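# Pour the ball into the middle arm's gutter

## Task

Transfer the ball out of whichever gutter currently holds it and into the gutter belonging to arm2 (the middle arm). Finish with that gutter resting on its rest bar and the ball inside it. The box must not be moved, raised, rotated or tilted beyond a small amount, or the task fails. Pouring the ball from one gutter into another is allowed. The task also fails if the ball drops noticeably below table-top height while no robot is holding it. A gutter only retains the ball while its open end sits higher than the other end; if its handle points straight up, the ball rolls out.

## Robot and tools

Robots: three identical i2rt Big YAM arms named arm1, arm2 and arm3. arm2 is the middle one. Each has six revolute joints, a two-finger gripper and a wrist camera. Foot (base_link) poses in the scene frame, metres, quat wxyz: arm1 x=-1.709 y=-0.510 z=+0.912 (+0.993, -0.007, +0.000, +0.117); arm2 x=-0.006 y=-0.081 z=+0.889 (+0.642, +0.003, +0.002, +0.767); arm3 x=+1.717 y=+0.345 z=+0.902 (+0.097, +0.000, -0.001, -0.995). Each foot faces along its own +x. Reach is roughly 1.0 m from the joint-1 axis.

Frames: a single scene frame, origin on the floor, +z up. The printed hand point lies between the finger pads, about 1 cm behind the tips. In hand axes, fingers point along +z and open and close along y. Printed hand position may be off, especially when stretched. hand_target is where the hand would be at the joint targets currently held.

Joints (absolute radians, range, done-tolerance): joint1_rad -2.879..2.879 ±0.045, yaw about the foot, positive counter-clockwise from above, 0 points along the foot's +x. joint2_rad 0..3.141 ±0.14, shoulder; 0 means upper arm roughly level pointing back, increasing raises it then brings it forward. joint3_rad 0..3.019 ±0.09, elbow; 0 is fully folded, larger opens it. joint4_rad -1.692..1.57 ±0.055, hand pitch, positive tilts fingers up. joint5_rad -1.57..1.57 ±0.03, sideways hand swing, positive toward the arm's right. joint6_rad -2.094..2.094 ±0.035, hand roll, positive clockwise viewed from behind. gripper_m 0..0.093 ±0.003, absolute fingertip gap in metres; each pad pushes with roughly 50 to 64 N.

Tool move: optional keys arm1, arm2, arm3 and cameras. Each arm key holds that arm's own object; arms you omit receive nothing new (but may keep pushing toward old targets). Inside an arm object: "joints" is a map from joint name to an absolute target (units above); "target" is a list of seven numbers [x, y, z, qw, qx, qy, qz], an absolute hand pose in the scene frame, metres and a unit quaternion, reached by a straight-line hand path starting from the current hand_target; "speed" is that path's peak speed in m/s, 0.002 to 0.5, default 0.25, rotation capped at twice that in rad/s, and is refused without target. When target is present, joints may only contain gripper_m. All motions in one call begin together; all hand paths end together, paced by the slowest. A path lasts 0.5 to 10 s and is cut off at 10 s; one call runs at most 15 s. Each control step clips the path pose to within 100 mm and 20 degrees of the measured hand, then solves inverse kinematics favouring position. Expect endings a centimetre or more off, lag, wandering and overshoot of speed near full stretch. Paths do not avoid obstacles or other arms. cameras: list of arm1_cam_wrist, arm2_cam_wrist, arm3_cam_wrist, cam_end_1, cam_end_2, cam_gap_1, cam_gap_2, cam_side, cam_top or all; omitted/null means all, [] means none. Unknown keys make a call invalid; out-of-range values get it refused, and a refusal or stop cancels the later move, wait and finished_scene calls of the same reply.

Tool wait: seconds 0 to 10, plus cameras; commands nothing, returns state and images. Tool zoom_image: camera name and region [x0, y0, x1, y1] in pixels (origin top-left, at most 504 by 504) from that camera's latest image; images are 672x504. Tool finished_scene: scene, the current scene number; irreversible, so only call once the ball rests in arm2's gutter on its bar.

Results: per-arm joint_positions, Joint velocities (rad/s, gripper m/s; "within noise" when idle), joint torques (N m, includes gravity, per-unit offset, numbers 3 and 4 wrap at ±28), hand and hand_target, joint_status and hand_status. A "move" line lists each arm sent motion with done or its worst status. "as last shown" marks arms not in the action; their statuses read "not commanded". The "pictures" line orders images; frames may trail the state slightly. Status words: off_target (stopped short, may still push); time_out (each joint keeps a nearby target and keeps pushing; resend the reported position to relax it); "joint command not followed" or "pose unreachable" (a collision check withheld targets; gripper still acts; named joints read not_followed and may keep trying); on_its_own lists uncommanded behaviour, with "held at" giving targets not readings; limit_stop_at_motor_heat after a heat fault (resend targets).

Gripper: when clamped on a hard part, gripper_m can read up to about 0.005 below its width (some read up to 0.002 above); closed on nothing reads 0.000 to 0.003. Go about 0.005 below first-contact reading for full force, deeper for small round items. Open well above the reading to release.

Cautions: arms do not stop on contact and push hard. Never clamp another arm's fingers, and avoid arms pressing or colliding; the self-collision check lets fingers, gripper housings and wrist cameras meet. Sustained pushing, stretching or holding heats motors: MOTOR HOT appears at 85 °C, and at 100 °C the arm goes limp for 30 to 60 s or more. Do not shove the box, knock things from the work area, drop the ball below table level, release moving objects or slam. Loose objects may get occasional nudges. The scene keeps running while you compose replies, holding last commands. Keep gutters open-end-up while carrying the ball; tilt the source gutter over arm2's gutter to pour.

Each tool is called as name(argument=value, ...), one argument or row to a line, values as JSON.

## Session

move(
)

Scene clock: 0.00 s.
Joint torques (N m): no reading
Motor temperatures (°C): arm1=[35 31 29 24 24 26 25] | arm2=[27 36 32 22 23 24 26] | arm3=[32 37 27 30 26 25 25]
Heat: arm1: hottest joint1_rad 35 °C; arm2: hottest joint2_rad 36 °C; arm3: hottest joint2_rad 37 °C.
Joint velocities: within noise
arm1.joint_positions: joint1_rad=+0.877 joint2_rad=+0.643 joint3_rad=+1.528 joint4_rad=-1.465 joint5_rad=+0.211 joint6_rad=-0.609 gripper_m=+0.09396
arm1.joint_status: not commanded
arm1.hand: x=-1.5876 y=-0.3352 z=+1.4848 quat_wxyz=(-0.477, +0.634, -0.608, -0.022) (m; scene frame)
arm1.hand_target: x=-1.5890 y=-0.3377 z=+1.4926 quat_wxyz=(-0.486, +0.630, -0.606, -0.025) (m; scene frame)
arm1.hand_status: not commanded
arm2.joint_positions: joint1_rad=+0.285 joint2_rad=+0.482 joint3_rad=+1.572 joint4_rad=-1.315 joint5_rad=+0.182 joint6_rad=+0.160 gripper_m=+0.09396
arm2.joint_status: not commanded
arm2.hand: x=-0.0323 y=+0.0501 z=+1.5400 quat_wxyz=(-0.345, +0.592, -0.508, -0.522) (m; scene frame)
arm2.hand_target: x=-0.0306 y=+0.0469 z=+1.5487 quat_wxyz=(-0.349, +0.586, -0.504, -0.530) (m; scene frame)
arm2.hand_status: not commanded
arm3.joint_positions: joint1_rad=-0.805 joint2_rad=+0.398 joint3_rad=+1.341 joint4_rad=-1.210 joint5_rad=-0.112 joint6_rad=+0.014 gripper_m=+0.09396
arm3.joint_status: not commanded
arm3.hand: x=+1.5761 y=+0.4226 z=+1.4862 quat_wxyz=(+0.135, -0.766, +0.212, +0.592) (m; scene frame)
arm3.hand_target: x=+1.5794 y=+0.4203 z=+1.4973 quat_wxyz=(+0.138, -0.758, +0.209, +0.602) (m; scene frame)
arm3.hand_status: not commanded
pictures: arm1_cam_wrist, arm2_cam_wrist, arm3_cam_wrist, cam_end_1, cam_end_2, cam_gap_1, cam_gap_2, cam_side, cam_top

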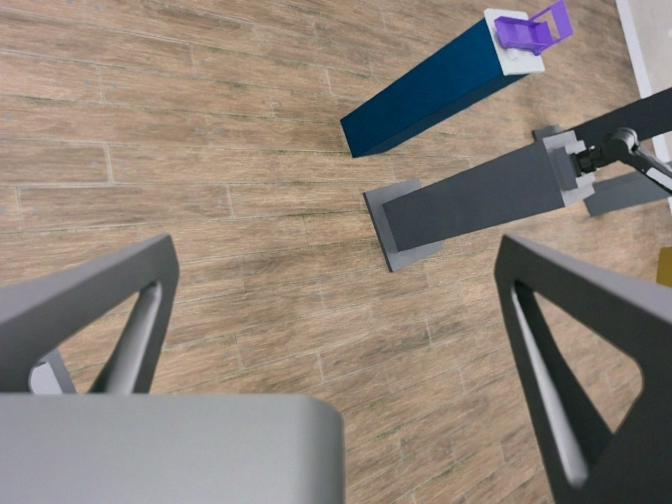

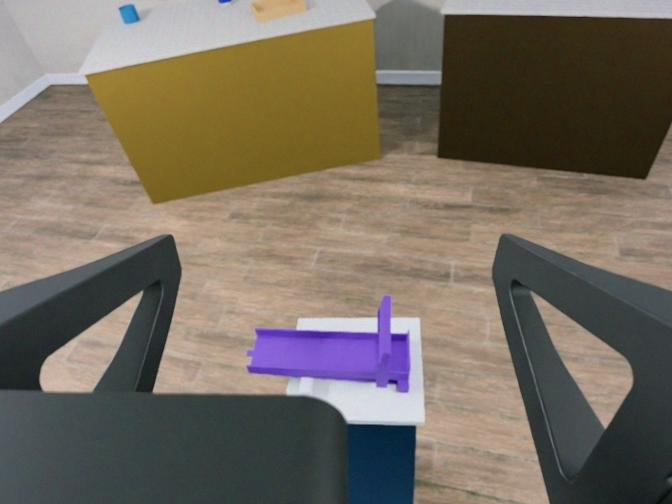

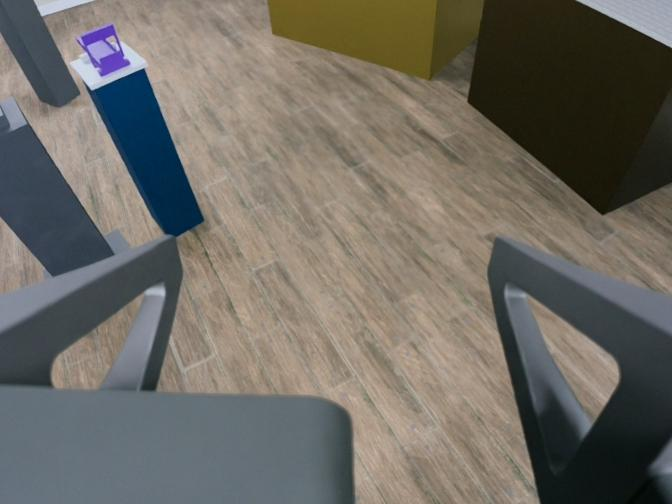

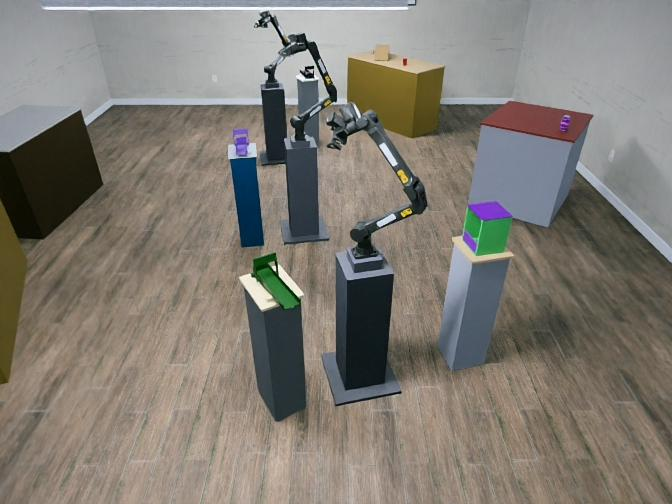

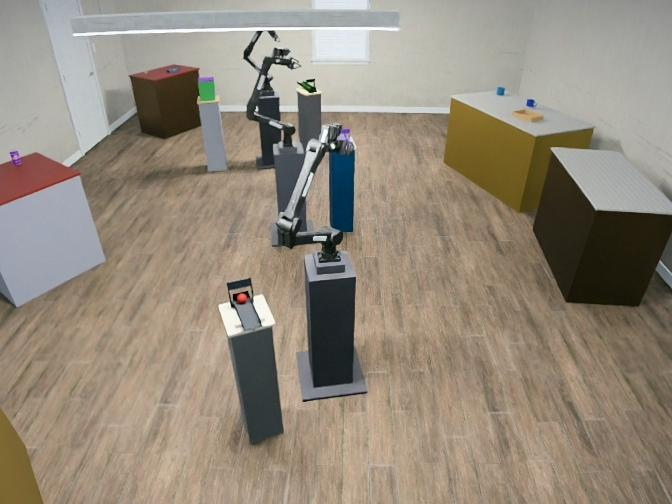

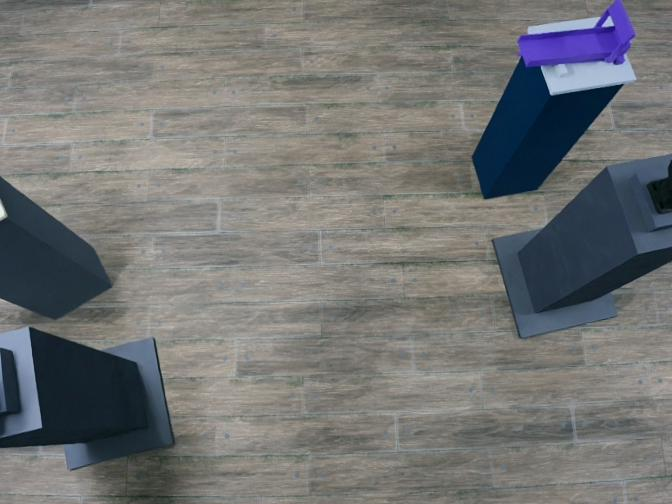

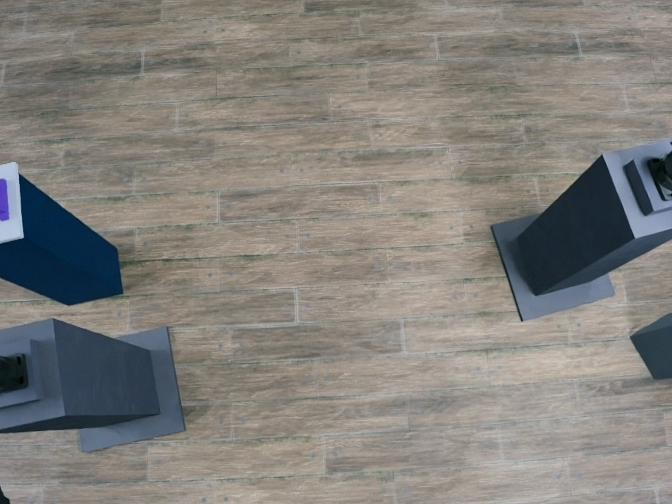

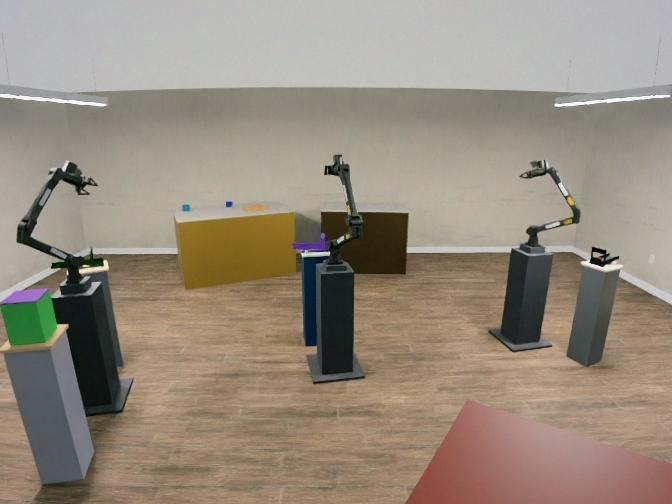

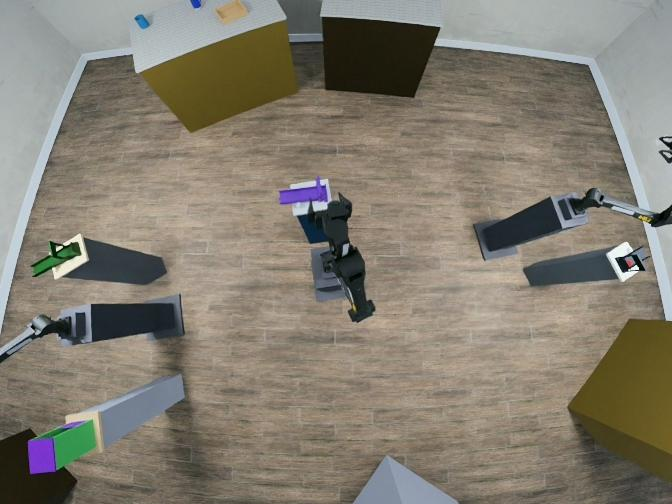

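zoom_image(
  camera="cam_end_2",
  region=[205, 265, 285, 345],
)

zoom_image(
  camera="cam_top",
  region=[592, 225, 662, 295],
)

zoom_image(
  camera="cam_end_1",
  region=[235, 240, 315, 320],
)

zoom_image(
  camera="cam_side",
  region=[562, 230, 642, 290],
)

Scaled by 6.300 from the camera's 672x504 image, which has a finer 960x720 frame.

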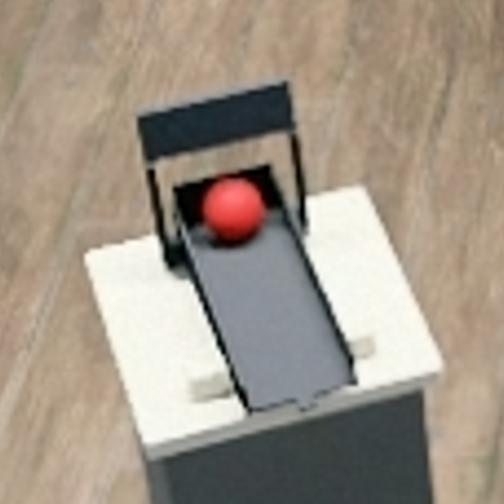

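Scaled by 7.200 from the camera's 672x504 image, which has a finer 960x720 frame.

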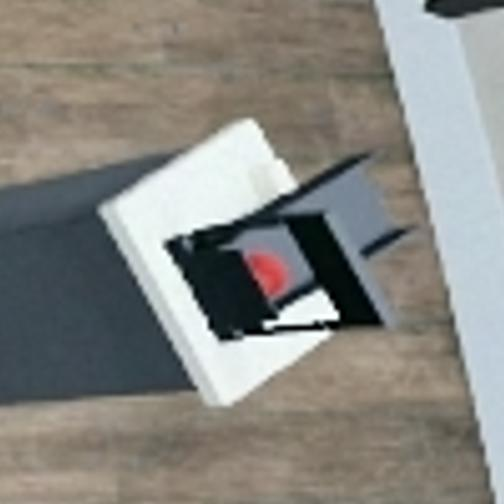

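Scaled by 6.300 from the camera's 672x504 image, which has a finer 960x720 frame.

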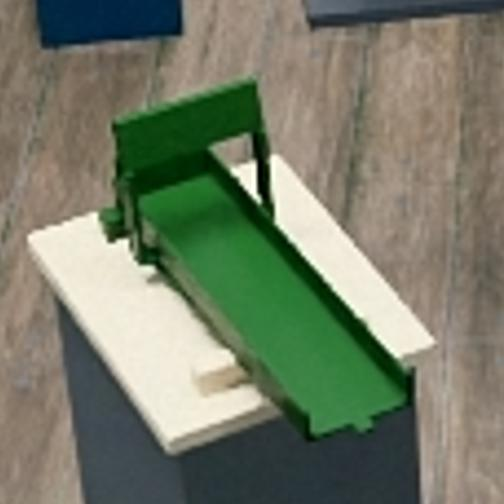

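Scaled by 6.300 from the camera's 672x504 image, which has a finer 960x720 frame.

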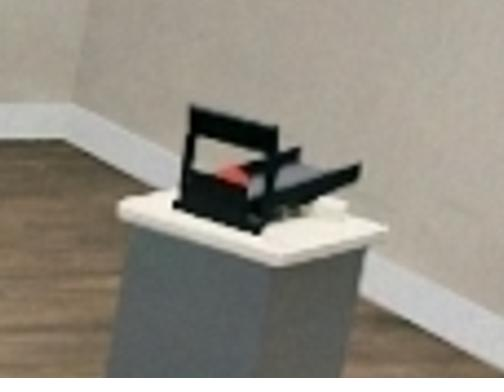

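move(
  arm3={"joints":{"joint1_rad":1.83,"joint2_rad":0.6,"joint3_rad":1.1,"joint4_rad":-1.3,"joint5_rad":0,"joint6_rad":0,"gripper_m":0.07}},
  arm2={"target":[-0.075,0.30,1.15,0.249,-0.698,0.624,0.248],"joints":{"gripper_m":0.07}},
  cameras=["arm2_cam_wrist","arm3_cam_wrist"],
)

Scene clock: 4.80 s.
Joint torques (N m): arm1=[-0.62 1.03 8.24 1.96 -0.02 0.16] | arm2=[2.26 -2.84 11.43 2.47 0.07 -0.09] | arm3=[1.32 0.67 9.84 0.98 0.07 -0.2]
Motor temperatures (°C): arm1=[35 31 30 24 24 26 25] | arm2=[27 36 32 22 23 24 26] | arm3=[32 37 27 30 26 25 25]
Heat: arm1: hottest joint1_rad 35 °C; arm2: hottest joint2_rad 36 °C; arm3: hottest joint2_rad 37 °C.
move: arm2 done; arm3 done
Joint velocities: within noise
arm1: as last shown
arm2.joint_positions: joint1_rad=+0.056 joint2_rad=+0.920 joint3_rad=+0.839 joint4_rad=-0.807 joint5_rad=+0.125 joint6_rad=+0.086 gripper_m=+0.07008
arm2.joint_status: all done
arm2.hand: x=-0.0715 y=+0.2951 z=+1.1426 quat_wxyz=(-0.242, +0.698, -0.631, -0.239) (m; scene frame)
arm2.hand_target: x=-0.0750 y=+0.2999 z=+1.1501 quat_wxyz=(-0.249, +0.698, -0.624, -0.248) (m; scene frame)
arm2.hand_status: done (0.009 m and 1.5 deg from the pose sent, 0.465 m and 38.0 deg at the start)
arm3.joint_positions: joint1_rad=+1.814 joint2_rad=+0.600 joint3_rad=+1.075 joint4_rad=-1.292 joint5_rad=-0.002 joint6_rad=+0.012 gripper_m=+0.07013
arm3.joint_status: all done
arm3.hand: x=+1.8256 y=+0.1143 z=+1.2982 quat_wxyz=(-0.313, -0.503, -0.782, +0.196) (m; scene frame)
arm3.hand_target: x=+1.8283 y=+0.1175 z=+1.3095 quat_wxyz=(-0.319, -0.491, -0.786, +0.200) (m; scene frame)
arm3.hand_status: not commanded
pictures: arm2_cam_wrist, arm3_cam_wrist

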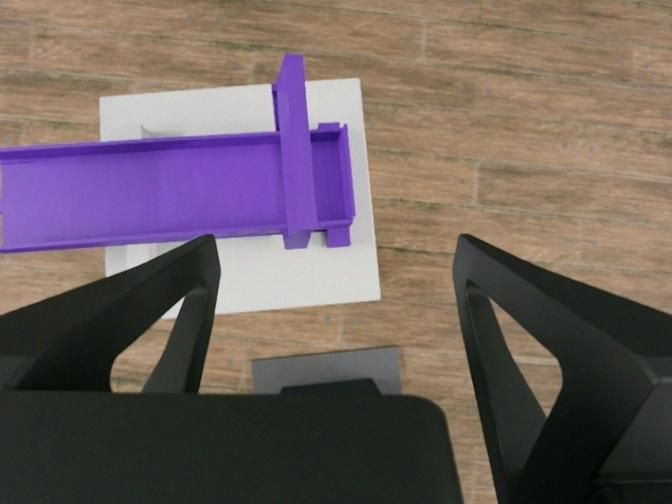

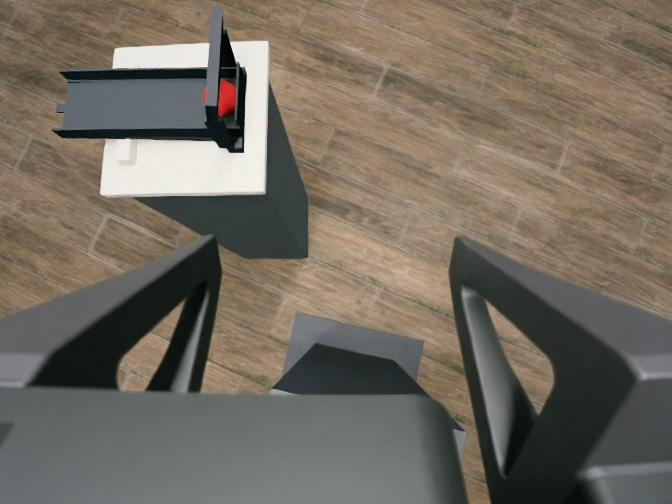

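move(
  arm3={"target":[2.035,-0.055,1.117,0.3273,0.5261,0.7759,-0.121],"speed":0.2},
  arm2={"target":[-0.086,0.357,1.072,0.1733,-0.6783,0.6469,0.3028],"speed":0.12},
  cameras=["arm2_cam_wrist","arm3_cam_wrist"],
)

Scene clock: 9.43 s.
Joint torques (N m): arm1=[-0.62 1.03 8.25 1.95 -0.03 0.15] | arm2=[1.26 -5.13 10.19 2.39 -0.21 0.13] | arm3=[1.14 -7.41 12.07 2.02 -0.02 0.03]
Motor temperatures (°C): arm1=[35 31 30 24 24 26 25] | arm2=[27 36 33 22 23 24 26] | arm3=[32 37 28 30 26 25 25]
Heat: arm1: hottest joint1_rad 35 °C; arm2: hottest joint2_rad 36 °C; arm3: hottest joint2_rad 37 °C.
move: arm2 done; arm3 off_target
Joint velocities: within noise
arm1: as last shown
arm2.joint_positions: joint1_rad=-0.019 joint2_rad=+1.142 joint3_rad=+0.785 joint4_rad=-0.519 joint5_rad=-0.084 joint6_rad=+0.117 gripper_m=+0.07008
arm2.joint_status: not commanded
arm2.hand: x=-0.0884 y=+0.3525 z=+1.0715 quat_wxyz=(-0.172, +0.687, -0.640, -0.298) (m; scene frame)
arm2.hand_target: x=-0.0860 y=+0.3570 z=+1.0720 quat_wxyz=(-0.173, +0.678, -0.647, -0.303) (m; scene frame)
arm2.hand_status: done (0.005 m and 1.4 deg from the pose sent, 0.095 m and 11.1 deg at the start)
arm3.joint_positions: joint1_rad=+2.047 joint2_rad=+1.295 joint3_rad=+0.944 joint4_rad=-0.582 joint5_rad=+0.041 joint6_rad=+0.279 gripper_m=+0.07012
arm3.joint_status: not commanded
arm3.hand: x=+2.0151 y=-0.0426 z=+1.0872 quat_wxyz=(-0.293, -0.533, -0.785, +0.116) (m; scene frame)
arm3.hand_target: x=+2.0336 y=-0.0534 z=+1.1176 quat_wxyz=(-0.327, -0.526, -0.776, +0.121) (m; scene frame)
arm3.hand_status: off_target (0.038 m and 4.2 deg from the pose sent, 0.325 m and 9.2 deg at the start)
pictures: arm2_cam_wrist, arm3_cam_wrist

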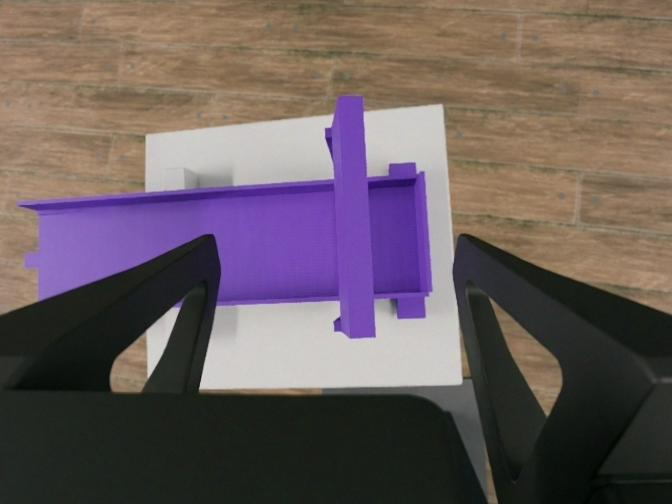

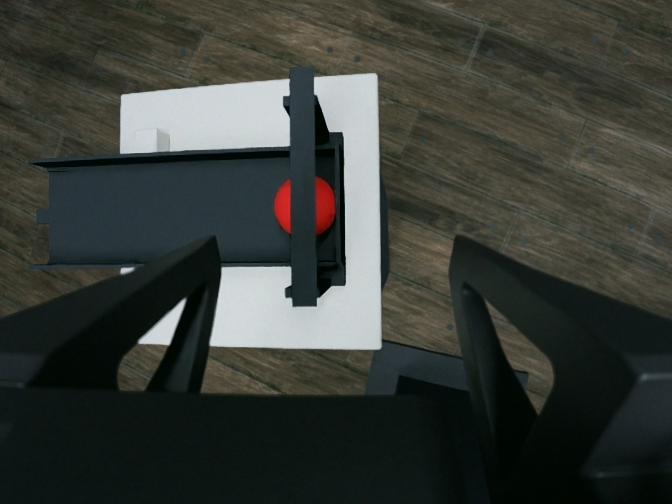

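move(
  arm3={"target":[2.080,-0.095,1.022,0.3273,0.5261,0.7759,-0.121],"speed":0.08},
  arm2={"target":[-0.097,0.403,0.994,0.1733,-0.6783,0.6469,0.3028],"speed":0.08},
  cameras=["arm2_cam_wrist","arm3_cam_wrist","cam_side","cam_end_2"],
)

zoom_image(
  camera="cam_side",
  region=[562, 220, 642, 290],
)

zoom_image(
  camera="cam_side",
  region=[282, 200, 362, 270],
)

zoom_image(
  camera="cam_end_2",
  region=[205, 255, 285, 335],
)

Scene clock: 13.53 s.
Joint torques (N m): arm1=[-0.67 0.97 8.25 1.95 -0.02 0.15] | arm2=[1.9 -7.77 9.17 2.36 -0.05 0.12] | arm3=[1.14 -9.29 10.78 2.04 0.15 0.03]
Motor temperatures (°C): arm1=[35 31 30 24 24 26 25] | arm2=[27 36 33 22 23 24 26] | arm3=[32 37 29 30 26 25 25]
Heat: arm1: hottest joint1_rad 35 °C; arm2: hottest joint2_rad 36 °C; arm3: hottest joint2_rad 37 °C.
move: arm2 done; arm3 off_target
Joint velocities: within noise
arm1: as last shown
arm2.joint_positions: joint1_rad=-0.019 joint2_rad=+1.392 joint3_rad=+0.766 joint4_rad=-0.251 joint5_rad=-0.082 joint6_rad=+0.124 gripper_m=+0.07008
arm2.joint_status: not commanded
arm2.hand: x=-0.0959 y=+0.3989 z=+0.9934 quat_wxyz=(-0.172, +0.684, -0.643, -0.297) (m; scene frame)
arm2.hand_target: x=-0.0971 y=+0.4029 z=+0.9940 quat_wxyz=(-0.173, +0.678, -0.647, -0.303) (m; scene frame)
arm2.hand_status: done (0.004 m and 1.0 deg from the pose sent, 0.093 m and 1.4 deg at the start)
arm3.joint_positions: joint1_rad=+2.067 joint2_rad=+1.555 joint3_rad=+0.950 joint4_rad=-0.319 joint5_rad=+0.051 joint6_rad=+0.296 gripper_m=+0.07012
arm3.joint_status: not commanded
arm3.hand: x=+2.0579 y=-0.0815 z=+0.9994 quat_wxyz=(-0.298, -0.532, -0.784, +0.116) (m; scene frame)
arm3.hand_target: x=+2.0789 y=-0.0935 z=+1.0227 quat_wxyz=(-0.327, -0.526, -0.776, +0.121) (m; scene frame)
arm3.hand_status: off_target (0.034 m and 3.7 deg from the pose sent, 0.106 m and 4.2 deg at the start)
pictures: arm2_cam_wrist, arm3_cam_wrist, cam_end_2, cam_side

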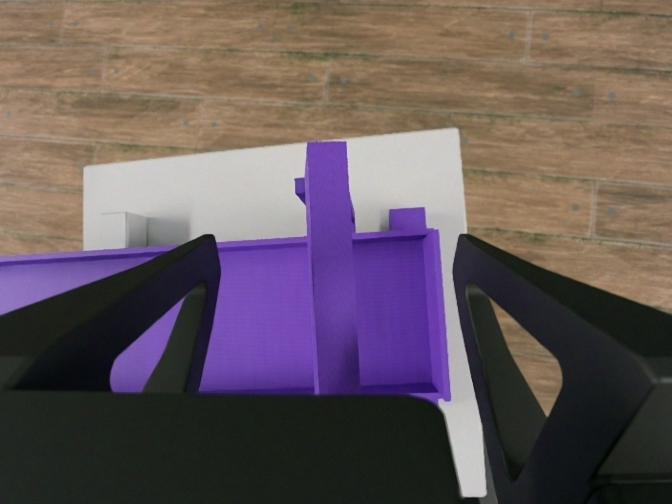

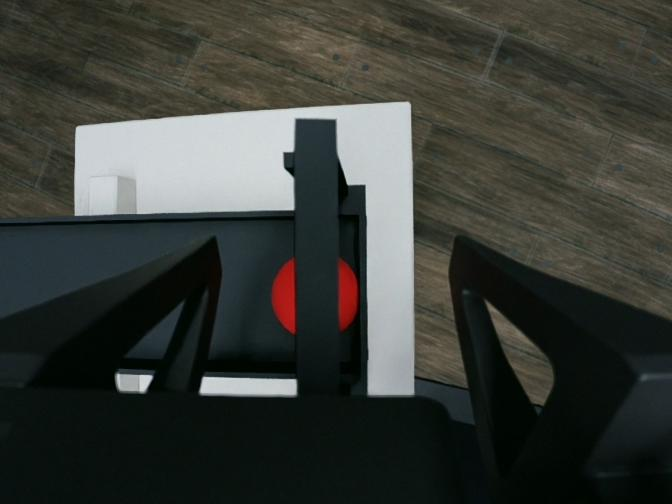

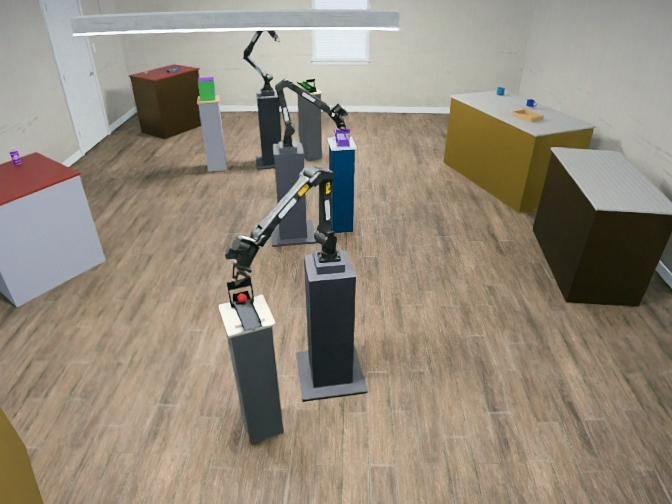

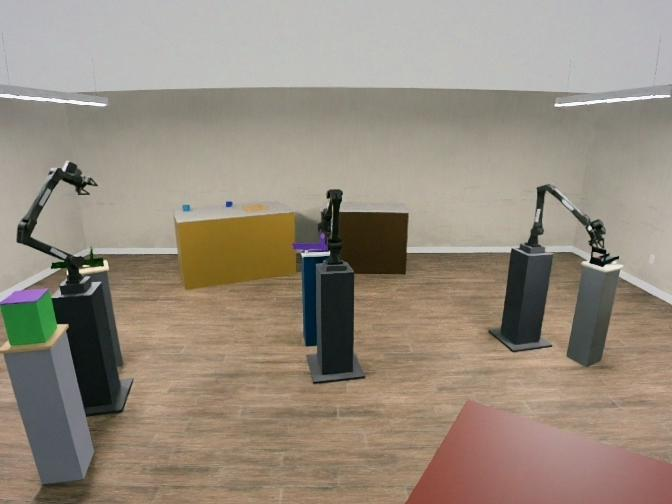

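Scaled by 6.300 from the camera's 672x504 image, which has a finer 960x720 frame.

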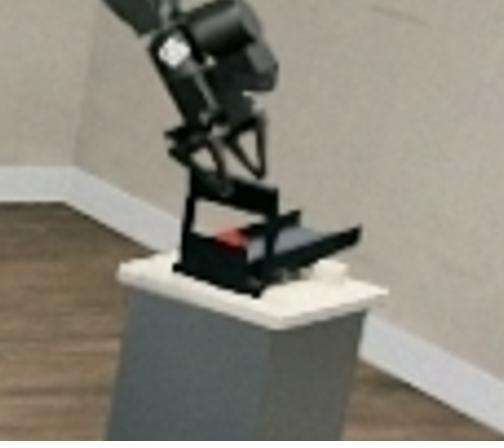

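Scaled by 6.300 from the camera's 672x504 image, which has a finer 960x720 frame.

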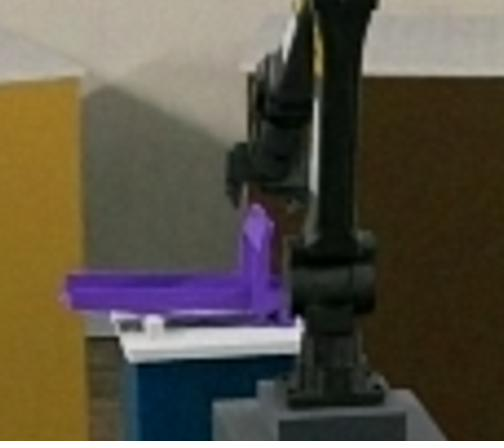

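Scaled by 6.300 from the camera's 672x504 image, which has a finer 960x720 frame.

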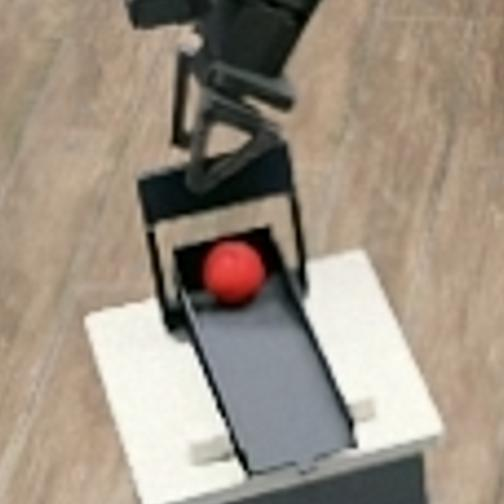

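move(
  arm3={"target":[2.090,-0.098,1.008,0.3273,0.5261,0.7759,-0.121],"speed":0.08},
  arm2={"target":[-0.097,0.397,0.983,0.168,-0.6896,0.635,0.3058],"speed":0.08},
  cameras=["arm2_cam_wrist","arm3_cam_wrist","cam_end_2"],
)

zoom_image(
  camera="cam_end_2",
  region=[205, 255, 285, 335],
)

zoom_image(
  camera="cam_end_2",
  region=[310, 90, 370, 150],
)

Scene clock: 15.20 s.
Joint torques (N m): arm1=[-0.73 0.97 8.25 1.94 -0.02 0.16] | arm2=[1.26 -7.77 8.69 2.43 -0.23 -0.21] | arm3=[1.14 -9.58 10.62 2 0.15 0.03]
Motor temperatures (°C): arm1=[34 31 30 24 24 26 25] | arm2=[27 36 33 22 23 24 25] | arm3=[31 37 29 30 26 25 25]
Heat: arm1: hottest joint1_rad 34 °C; arm2: hottest joint2_rad 36 °C; arm3: hottest joint2_rad 37 °C.
move: arm2 done; arm3 off_target
Joint velocities: within noise
arm1: as last shown
arm2.joint_positions: joint1_rad=-0.019 joint2_rad=+1.398 joint3_rad=+0.742 joint4_rad=-0.219 joint5_rad=-0.105 joint6_rad=+0.123 gripper_m=+0.07008
arm2.joint_status: not commanded
arm2.hand: x=-0.0993 y=+0.3937 z=+0.9844 quat_wxyz=(-0.163, +0.687, -0.639, -0.304) (m; scene frame)
arm2.hand_target: x=-0.0971 y=+0.3970 z=+0.9830 quat_wxyz=(-0.168, +0.689, -0.635, -0.306) (m; scene frame)
arm2.hand_status: done (0.004 m and 0.8 deg from the pose sent, 0.011 m and 1.5 deg at the start)
arm3.joint_positions: joint1_rad=+2.080 joint2_rad=+1.597 joint3_rad=+0.958 joint4_rad=-0.285 joint5_rad=+0.058 joint6_rad=+0.305 gripper_m=+0.07012
arm3.joint_status: not commanded
arm3.hand: x=+2.0680 y=-0.0842 z=+0.9865 quat_wxyz=(-0.298, -0.531, -0.784, +0.116) (m; scene frame)
arm3.hand_target: x=+2.0891 y=-0.0965 z=+1.0088 quat_wxyz=(-0.327, -0.526, -0.776, +0.121) (m; scene frame)
arm3.hand_status: off_target (0.034 m and 3.6 deg from the pose sent, 0.037 m and 3.6 deg at the start)
pictures: arm2_cam_wrist, arm3_cam_wrist, cam_end_2

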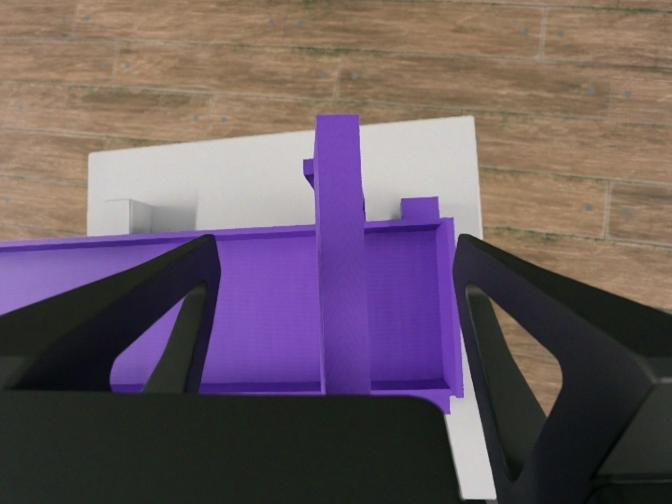

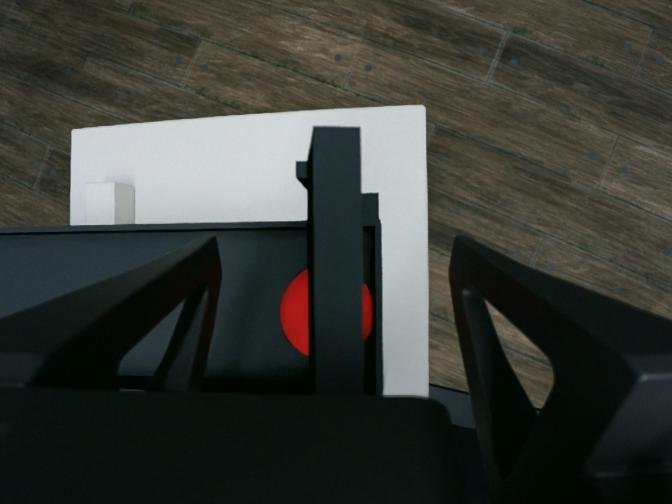

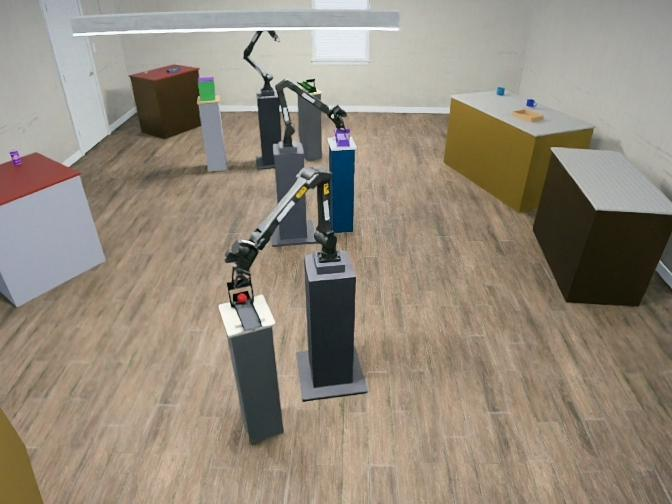

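Scaled by 6.300 from the camera's 672x504 image, which has a finer 960x720 frame.

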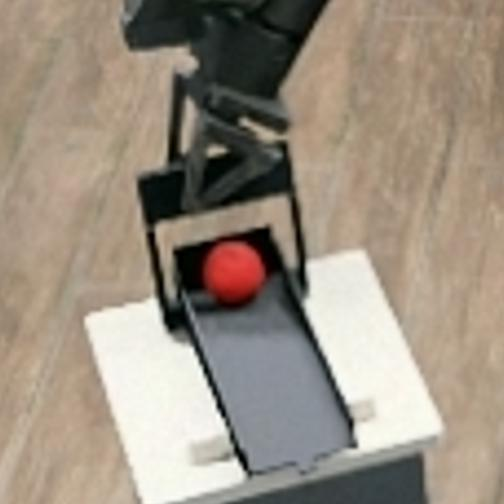

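Scaled by 8.400 from the camera's 672x504 image, which has a finer 960x720 frame.

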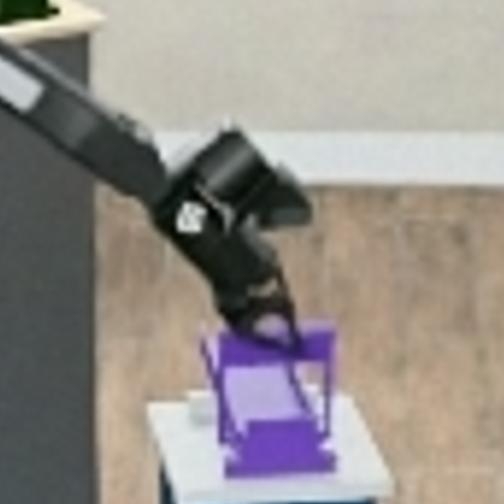

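move(
  arm3={"joints":{"gripper_m":0.02}},
  arm2={"joints":{"gripper_m":0.02}},
  cameras=[],
)

move(
  arm3={"joints":{"gripper_m":0.006}},
  arm2={"joints":{"gripper_m":0.006}},
  cameras=["arm2_cam_wrist","arm3_cam_wrist"],
)

move(
  arm3={"joints":{"gripper_m":0.0}},
  arm2={"joints":{"gripper_m":0.0}},
  cameras=[],
)

Scene clock: 16.27 s.
Joint torques (N m): arm1=[-0.73 0.97 8.27 1.94 -0.03 0.15] | arm2=[1.14 -7.59 8.68 2.4 -0.21 -0.21] | arm3=[1.08 -9.64 10.63 2.06 0.15 0.02]
Motor temperatures (°C): arm1=[34 31 30 24 23 26 25] | arm2=[27 36 33 22 23 24 25] | arm3=[31 37 29 30 26 25 25]
Heat: arm1: hottest joint1_rad 34 °C; arm2: hottest joint2_rad 36 °C; arm3: hottest joint2_rad 37 °C.
move: arm2 done; arm3 done
Joint velocities: within noise
arm1: as last shown
arm2.joint_positions: joint1_rad=-0.019 joint2_rad=+1.398 joint3_rad=+0.742 joint4_rad=-0.219 joint5_rad=-0.105 joint6_rad=+0.122 gripper_m=+0.02018
arm2.joint_status: all done
arm2.hand: x=-0.0993 y=+0.3937 z=+0.9844 quat_wxyz=(-0.163, +0.687, -0.639, -0.304) (m; scene frame)
arm2.hand_target: x=-0.0971 y=+0.3970 z=+0.9830 quat_wxyz=(-0.168, +0.690, -0.635, -0.306) (m; scene frame)
arm2.hand_status: not commanded
arm3.joint_positions: joint1_rad=+2.080 joint2_rad=+1.597 joint3_rad=+0.958 joint4_rad=-0.285 joint5_rad=+0.059 joint6_rad=+0.305 gripper_m=+0.02022
arm3.joint_status: all done
arm3.hand: x=+2.0680 y=-0.0843 z=+0.9866 quat_wxyz=(-0.298, -0.531, -0.784, +0.116) (m; scene frame)
arm3.hand_target: x=+2.0890 y=-0.0964 z=+1.0087 quat_wxyz=(-0.327, -0.526, -0.776, +0.121) (m; scene frame)
arm3.hand_status: not commanded
pictures: none
No camera images: "cameras" was empty.

Scene clock: 16.87 s.
Joint torques (N m): arm1=[-0.73 1.03 8.27 1.95 -0.03 0.16] | arm2=[1.14 -7.82 8.69 2.3 -0.11 -0.18] | arm3=[1.14 -9.58 10.15 1.94 0.35 -0.09]
Motor temperatures (°C): arm1=[34 31 30 24 23 26 25] | arm2=[27 36 33 22 23 24 26] | arm3=[31 37 29 30 26 25 25]
Heat: arm1: hottest joint1_rad 34 °C; arm2: hottest joint2_rad 36 °C; arm3: hottest joint2_rad 37 °C.
move: arm2 off_target; arm3 off_target
Joint velocities: within noise
arm1: as last shown
arm2.joint_positions: joint1_rad=-0.019 joint2_rad=+1.399 joint3_rad=+0.742 joint4_rad=-0.218 joint5_rad=-0.108 joint6_rad=+0.122 gripper_m=+0.01140
arm2.joint_status: gripper_m off_target (ended at +0.01143, target +0.00600)
arm2.hand: x=-0.0997 y=+0.3938 z=+0.9844 quat_wxyz=(-0.163, +0.688, -0.639, -0.305) (m; scene frame)
arm2.hand_target: x=-0.0971 y=+0.3969 z=+0.9830 quat_wxyz=(-0.168, +0.689, -0.635, -0.306) (m; scene frame)
arm2.hand_status: not commanded
arm3.joint_positions: joint1_rad=+2.080 joint2_rad=+1.596 joint3_rad=+0.965 joint4_rad=-0.282 joint5_rad=+0.053 joint6_rad=+0.316 gripper_m=+0.01318
arm3.joint_status: gripper_m off_target (ended at +0.01321, target +0.00600)
arm3.hand: x=+2.0711 y=-0.0865 z=+0.9905 quat_wxyz=(-0.305, -0.534, -0.780, +0.113) (m; scene frame)
arm3.hand_target: x=+2.0889 y=-0.0964 z=+1.0087 quat_wxyz=(-0.327, -0.526, -0.776, +0.121) (m; scene frame)
arm3.hand_status: not commanded
pictures: arm2_cam_wrist, arm3_cam_wrist

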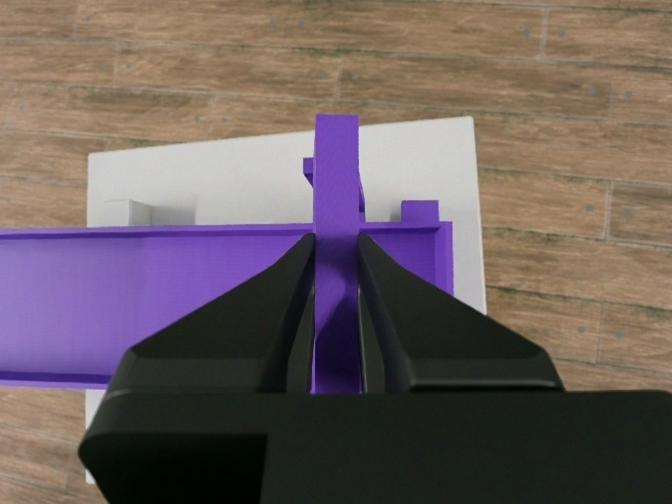

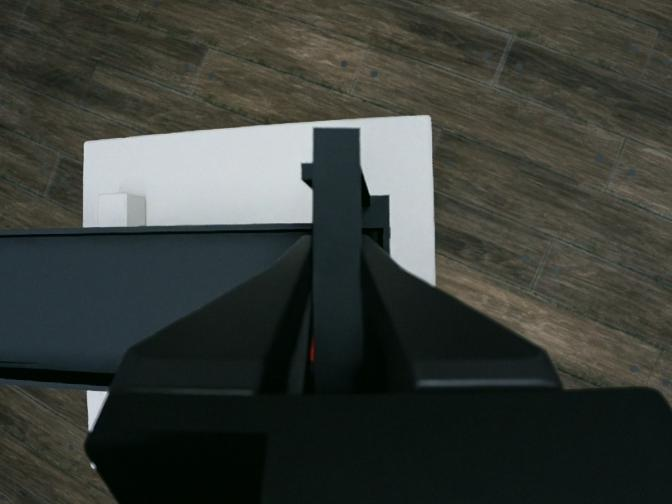

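Scene clock: 17.27 s.
Joint torques (N m): arm1=[-0.62 0.91 8.25 1.95 -0.03 0.15] | arm2=[1.38 -7.77 8.68 2.29 -0.13 -0.19] | arm3=[1.08 -9.58 10.14 1.89 0.36 -0.09]
Motor temperatures (°C): arm1=[34 31 30 24 23 26 25] | arm2=[27 36 33 22 23 24 26] | arm3=[31 37 29 30 26 25 25]
Heat: arm1: hottest joint1_rad 34 °C; arm2: hottest joint2_rad 36 °C; arm3: hottest joint2_rad 37 °C.
move: arm2 off_target; arm3 off_target
Joint velocities: within noise
arm1: as last shown
arm2.joint_positions: joint1_rad=-0.019 joint2_rad=+1.399 joint3_rad=+0.742 joint4_rad=-0.218 joint5_rad=-0.108 joint6_rad=+0.122 gripper_m=+0.01140
arm2.joint_status: gripper_m off_target (ended at +0.01140, target +0.00000)
arm2.hand: x=-0.0997 y=+0.3938 z=+0.9844 quat_wxyz=(-0.163, +0.688, -0.639, -0.305) (m; scene frame)
arm2.hand_target: x=-0.0971 y=+0.3969 z=+0.9830 quat_wxyz=(-0.168, +0.689, -0.635, -0.306) (m; scene frame)
arm2.hand_status: not commanded
arm3.joint_positions: joint1_rad=+2.080 joint2_rad=+1.596 joint3_rad=+0.965 joint4_rad=-0.282 joint5_rad=+0.053 joint6_rad=+0.316 gripper_m=+0.01318
arm3.joint_status: gripper_m off_target (ended at +0.01318, target +0.00000)
arm3.hand: x=+2.0711 y=-0.0865 z=+0.9905 quat_wxyz=(-0.305, -0.534, -0.780, +0.113) (m; scene frame)
arm3.hand_target: x=+2.0889 y=-0.0964 z=+1.0087 quat_wxyz=(-0.327, -0.526, -0.776, +0.121) (m; scene frame)
arm3.hand_status: not commanded
pictures: none
No camera images: "cameras" was empty.

move(
  arm3={"target":[2.089,-0.096,1.17,0.3718,0.5475,0.7488,-0.0434],"speed":0.12},
  arm2={"target":[-0.097,0.397,1.14,0.1298,-0.6741,0.6452,0.3363],"speed":0.12},
  cameras=["arm2_cam_wrist","arm3_cam_wrist","cam_side","cam_end_2","cam_top"],
)

zoom_image(
  camera="cam_end_2",
  region=[205, 225, 285, 335],
)

zoom_image(
  camera="cam_side",
  region=[552, 200, 642, 290],
)

Scene clock: 20.00 s.
Joint torques (N m): arm1=[-0.67 0.97 8.25 1.95 -0.03 0.15] | arm2=[1.14 -9.11 16.85 1.57 -0.46 0.2] | arm3=[-1.61 -10.93 13.44 1.03 -0.25 0.1]
Motor temperatures (°C): arm1=[34 31 30 24 23 26 25] | arm2=[27 36 33 22 23 24 26] | arm3=[31 37 30 30 26 24 25]
Heat: arm1: hottest joint1_rad 34 °C; arm2: hottest joint2_rad 36 °C; arm3: hottest joint2_rad 37 °C.
move: arm2 off_target; arm3 off_target
Joint velocities: within noise
arm1.joint_positions: joint1_rad=+0.877 joint2_rad=+0.643 joint3_rad=+1.528 joint4_rad=-1.465 joint5_rad=+0.211 joint6_rad=-0.609 gripper_m=+0.09396
arm1.joint_status: not commanded
arm1.hand: x=-1.5876 y=-0.3352 z=+1.4848 quat_wxyz=(-0.477, +0.634, -0.608, -0.022) (m; scene frame)
arm1.hand_target: x=-1.5890 y=-0.3377 z=+1.4926 quat_wxyz=(-0.486, +0.630, -0.606, -0.025) (m; scene frame)
arm1.hand_status: not commanded
arm2.joint_positions: joint1_rad=-0.052 joint2_rad=+1.224 joint3_rad=+0.933 joint4_rad=-0.664 joint5_rad=-0.204 joint6_rad=+0.126 gripper_m=+0.01139
arm2.joint_status: not commanded
arm2.hand: x=-0.0969 y=+0.3739 z=+1.0924 quat_wxyz=(-0.106, +0.691, -0.649, -0.300) (m; scene frame)
arm2.hand_target: x=-0.0965 y=+0.3937 z=+1.1402 quat_wxyz=(-0.130, +0.674, -0.645, -0.337) (m; scene frame)
arm2.hand_status: off_target (0.053 m and 5.3 deg from the pose sent, 0.156 m and 5.5 deg at the start)
arm3.joint_positions: joint1_rad=+2.060 joint2_rad=+1.436 joint3_rad=+1.161 joint4_rad=-0.621 joint5_rad=-0.103 joint6_rad=+0.383 gripper_m=+0.01298
arm3.joint_status: not commanded
arm3.hand: x=+2.0837 y=-0.0769 z=+1.1230 quat_wxyz=(-0.333, -0.545, -0.769, +0.036) (m; scene frame)
arm3.hand_target: x=+2.0872 y=-0.0936 z=+1.1700 quat_wxyz=(-0.372, -0.547, -0.749, +0.043) (m; scene frame)
arm3.hand_status: off_target (0.051 m and 5.1 deg from the pose sent, 0.181 m and 11.8 deg at the start)
pictures: arm2_cam_wrist, arm3_cam_wrist, cam_end_2, cam_side, cam_top

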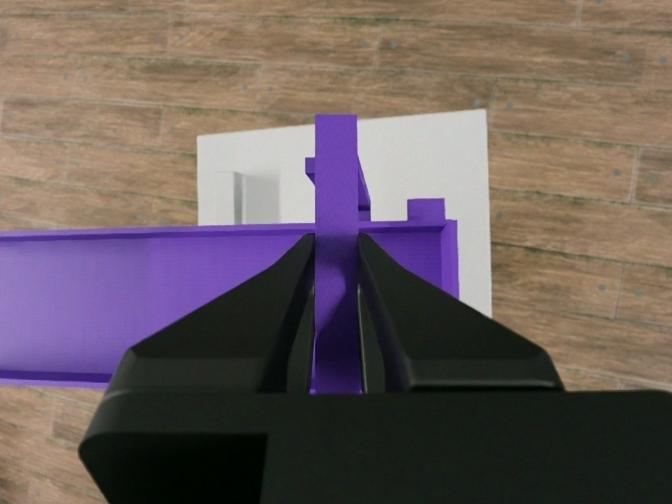

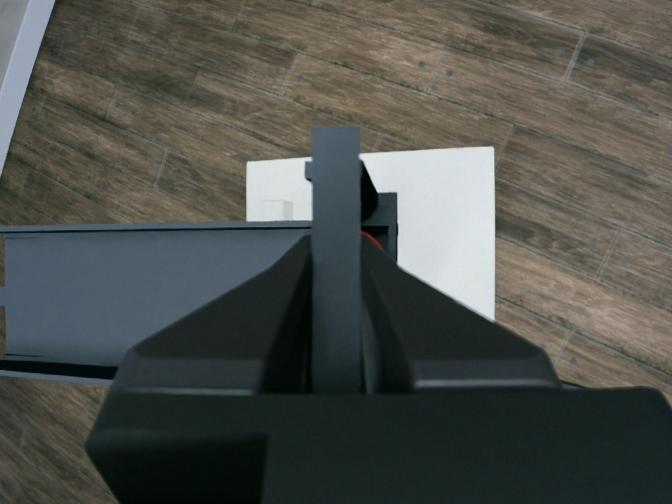

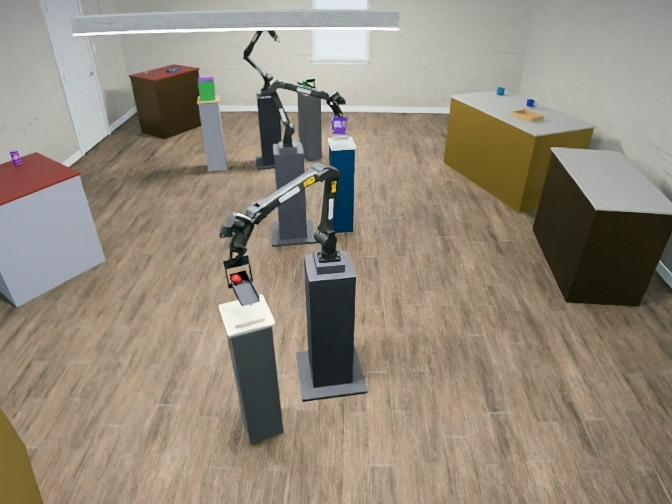

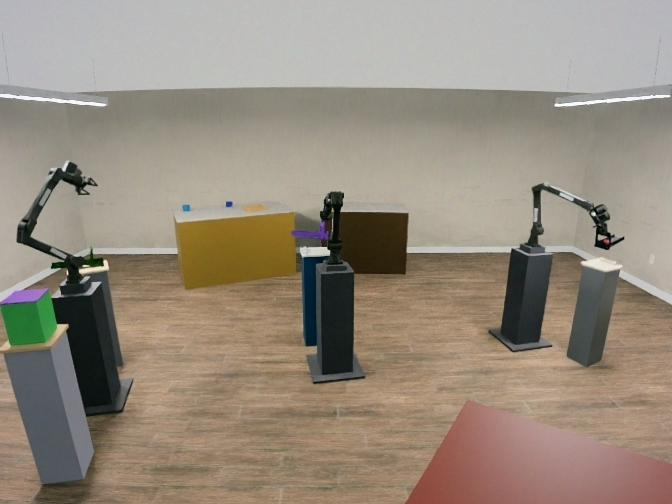

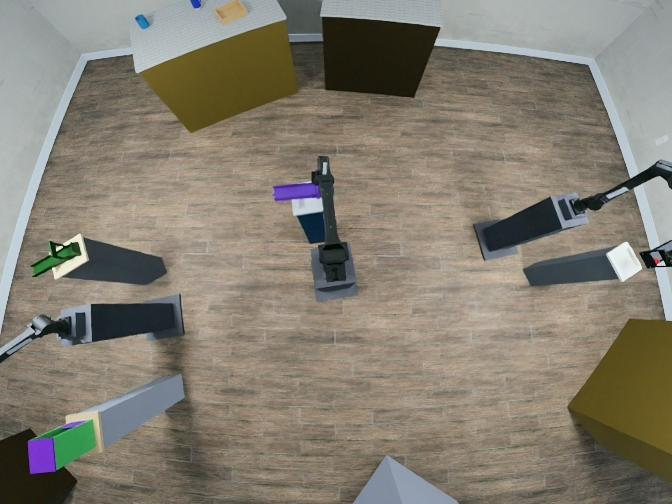

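Scaled by 4.582 from the camera's 672x504 image, which has a finer 960x720 frame.

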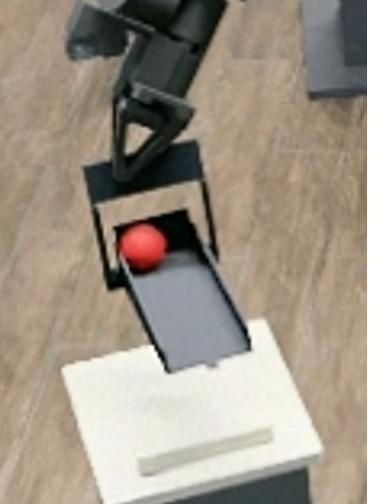

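Scaled by 5.600 from the camera's 672x504 image, which has a finer 960x720 frame.

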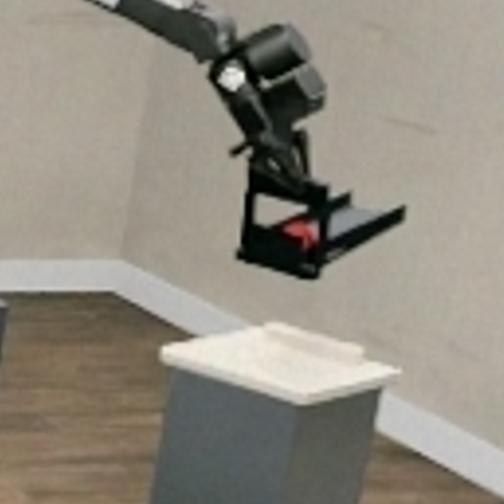

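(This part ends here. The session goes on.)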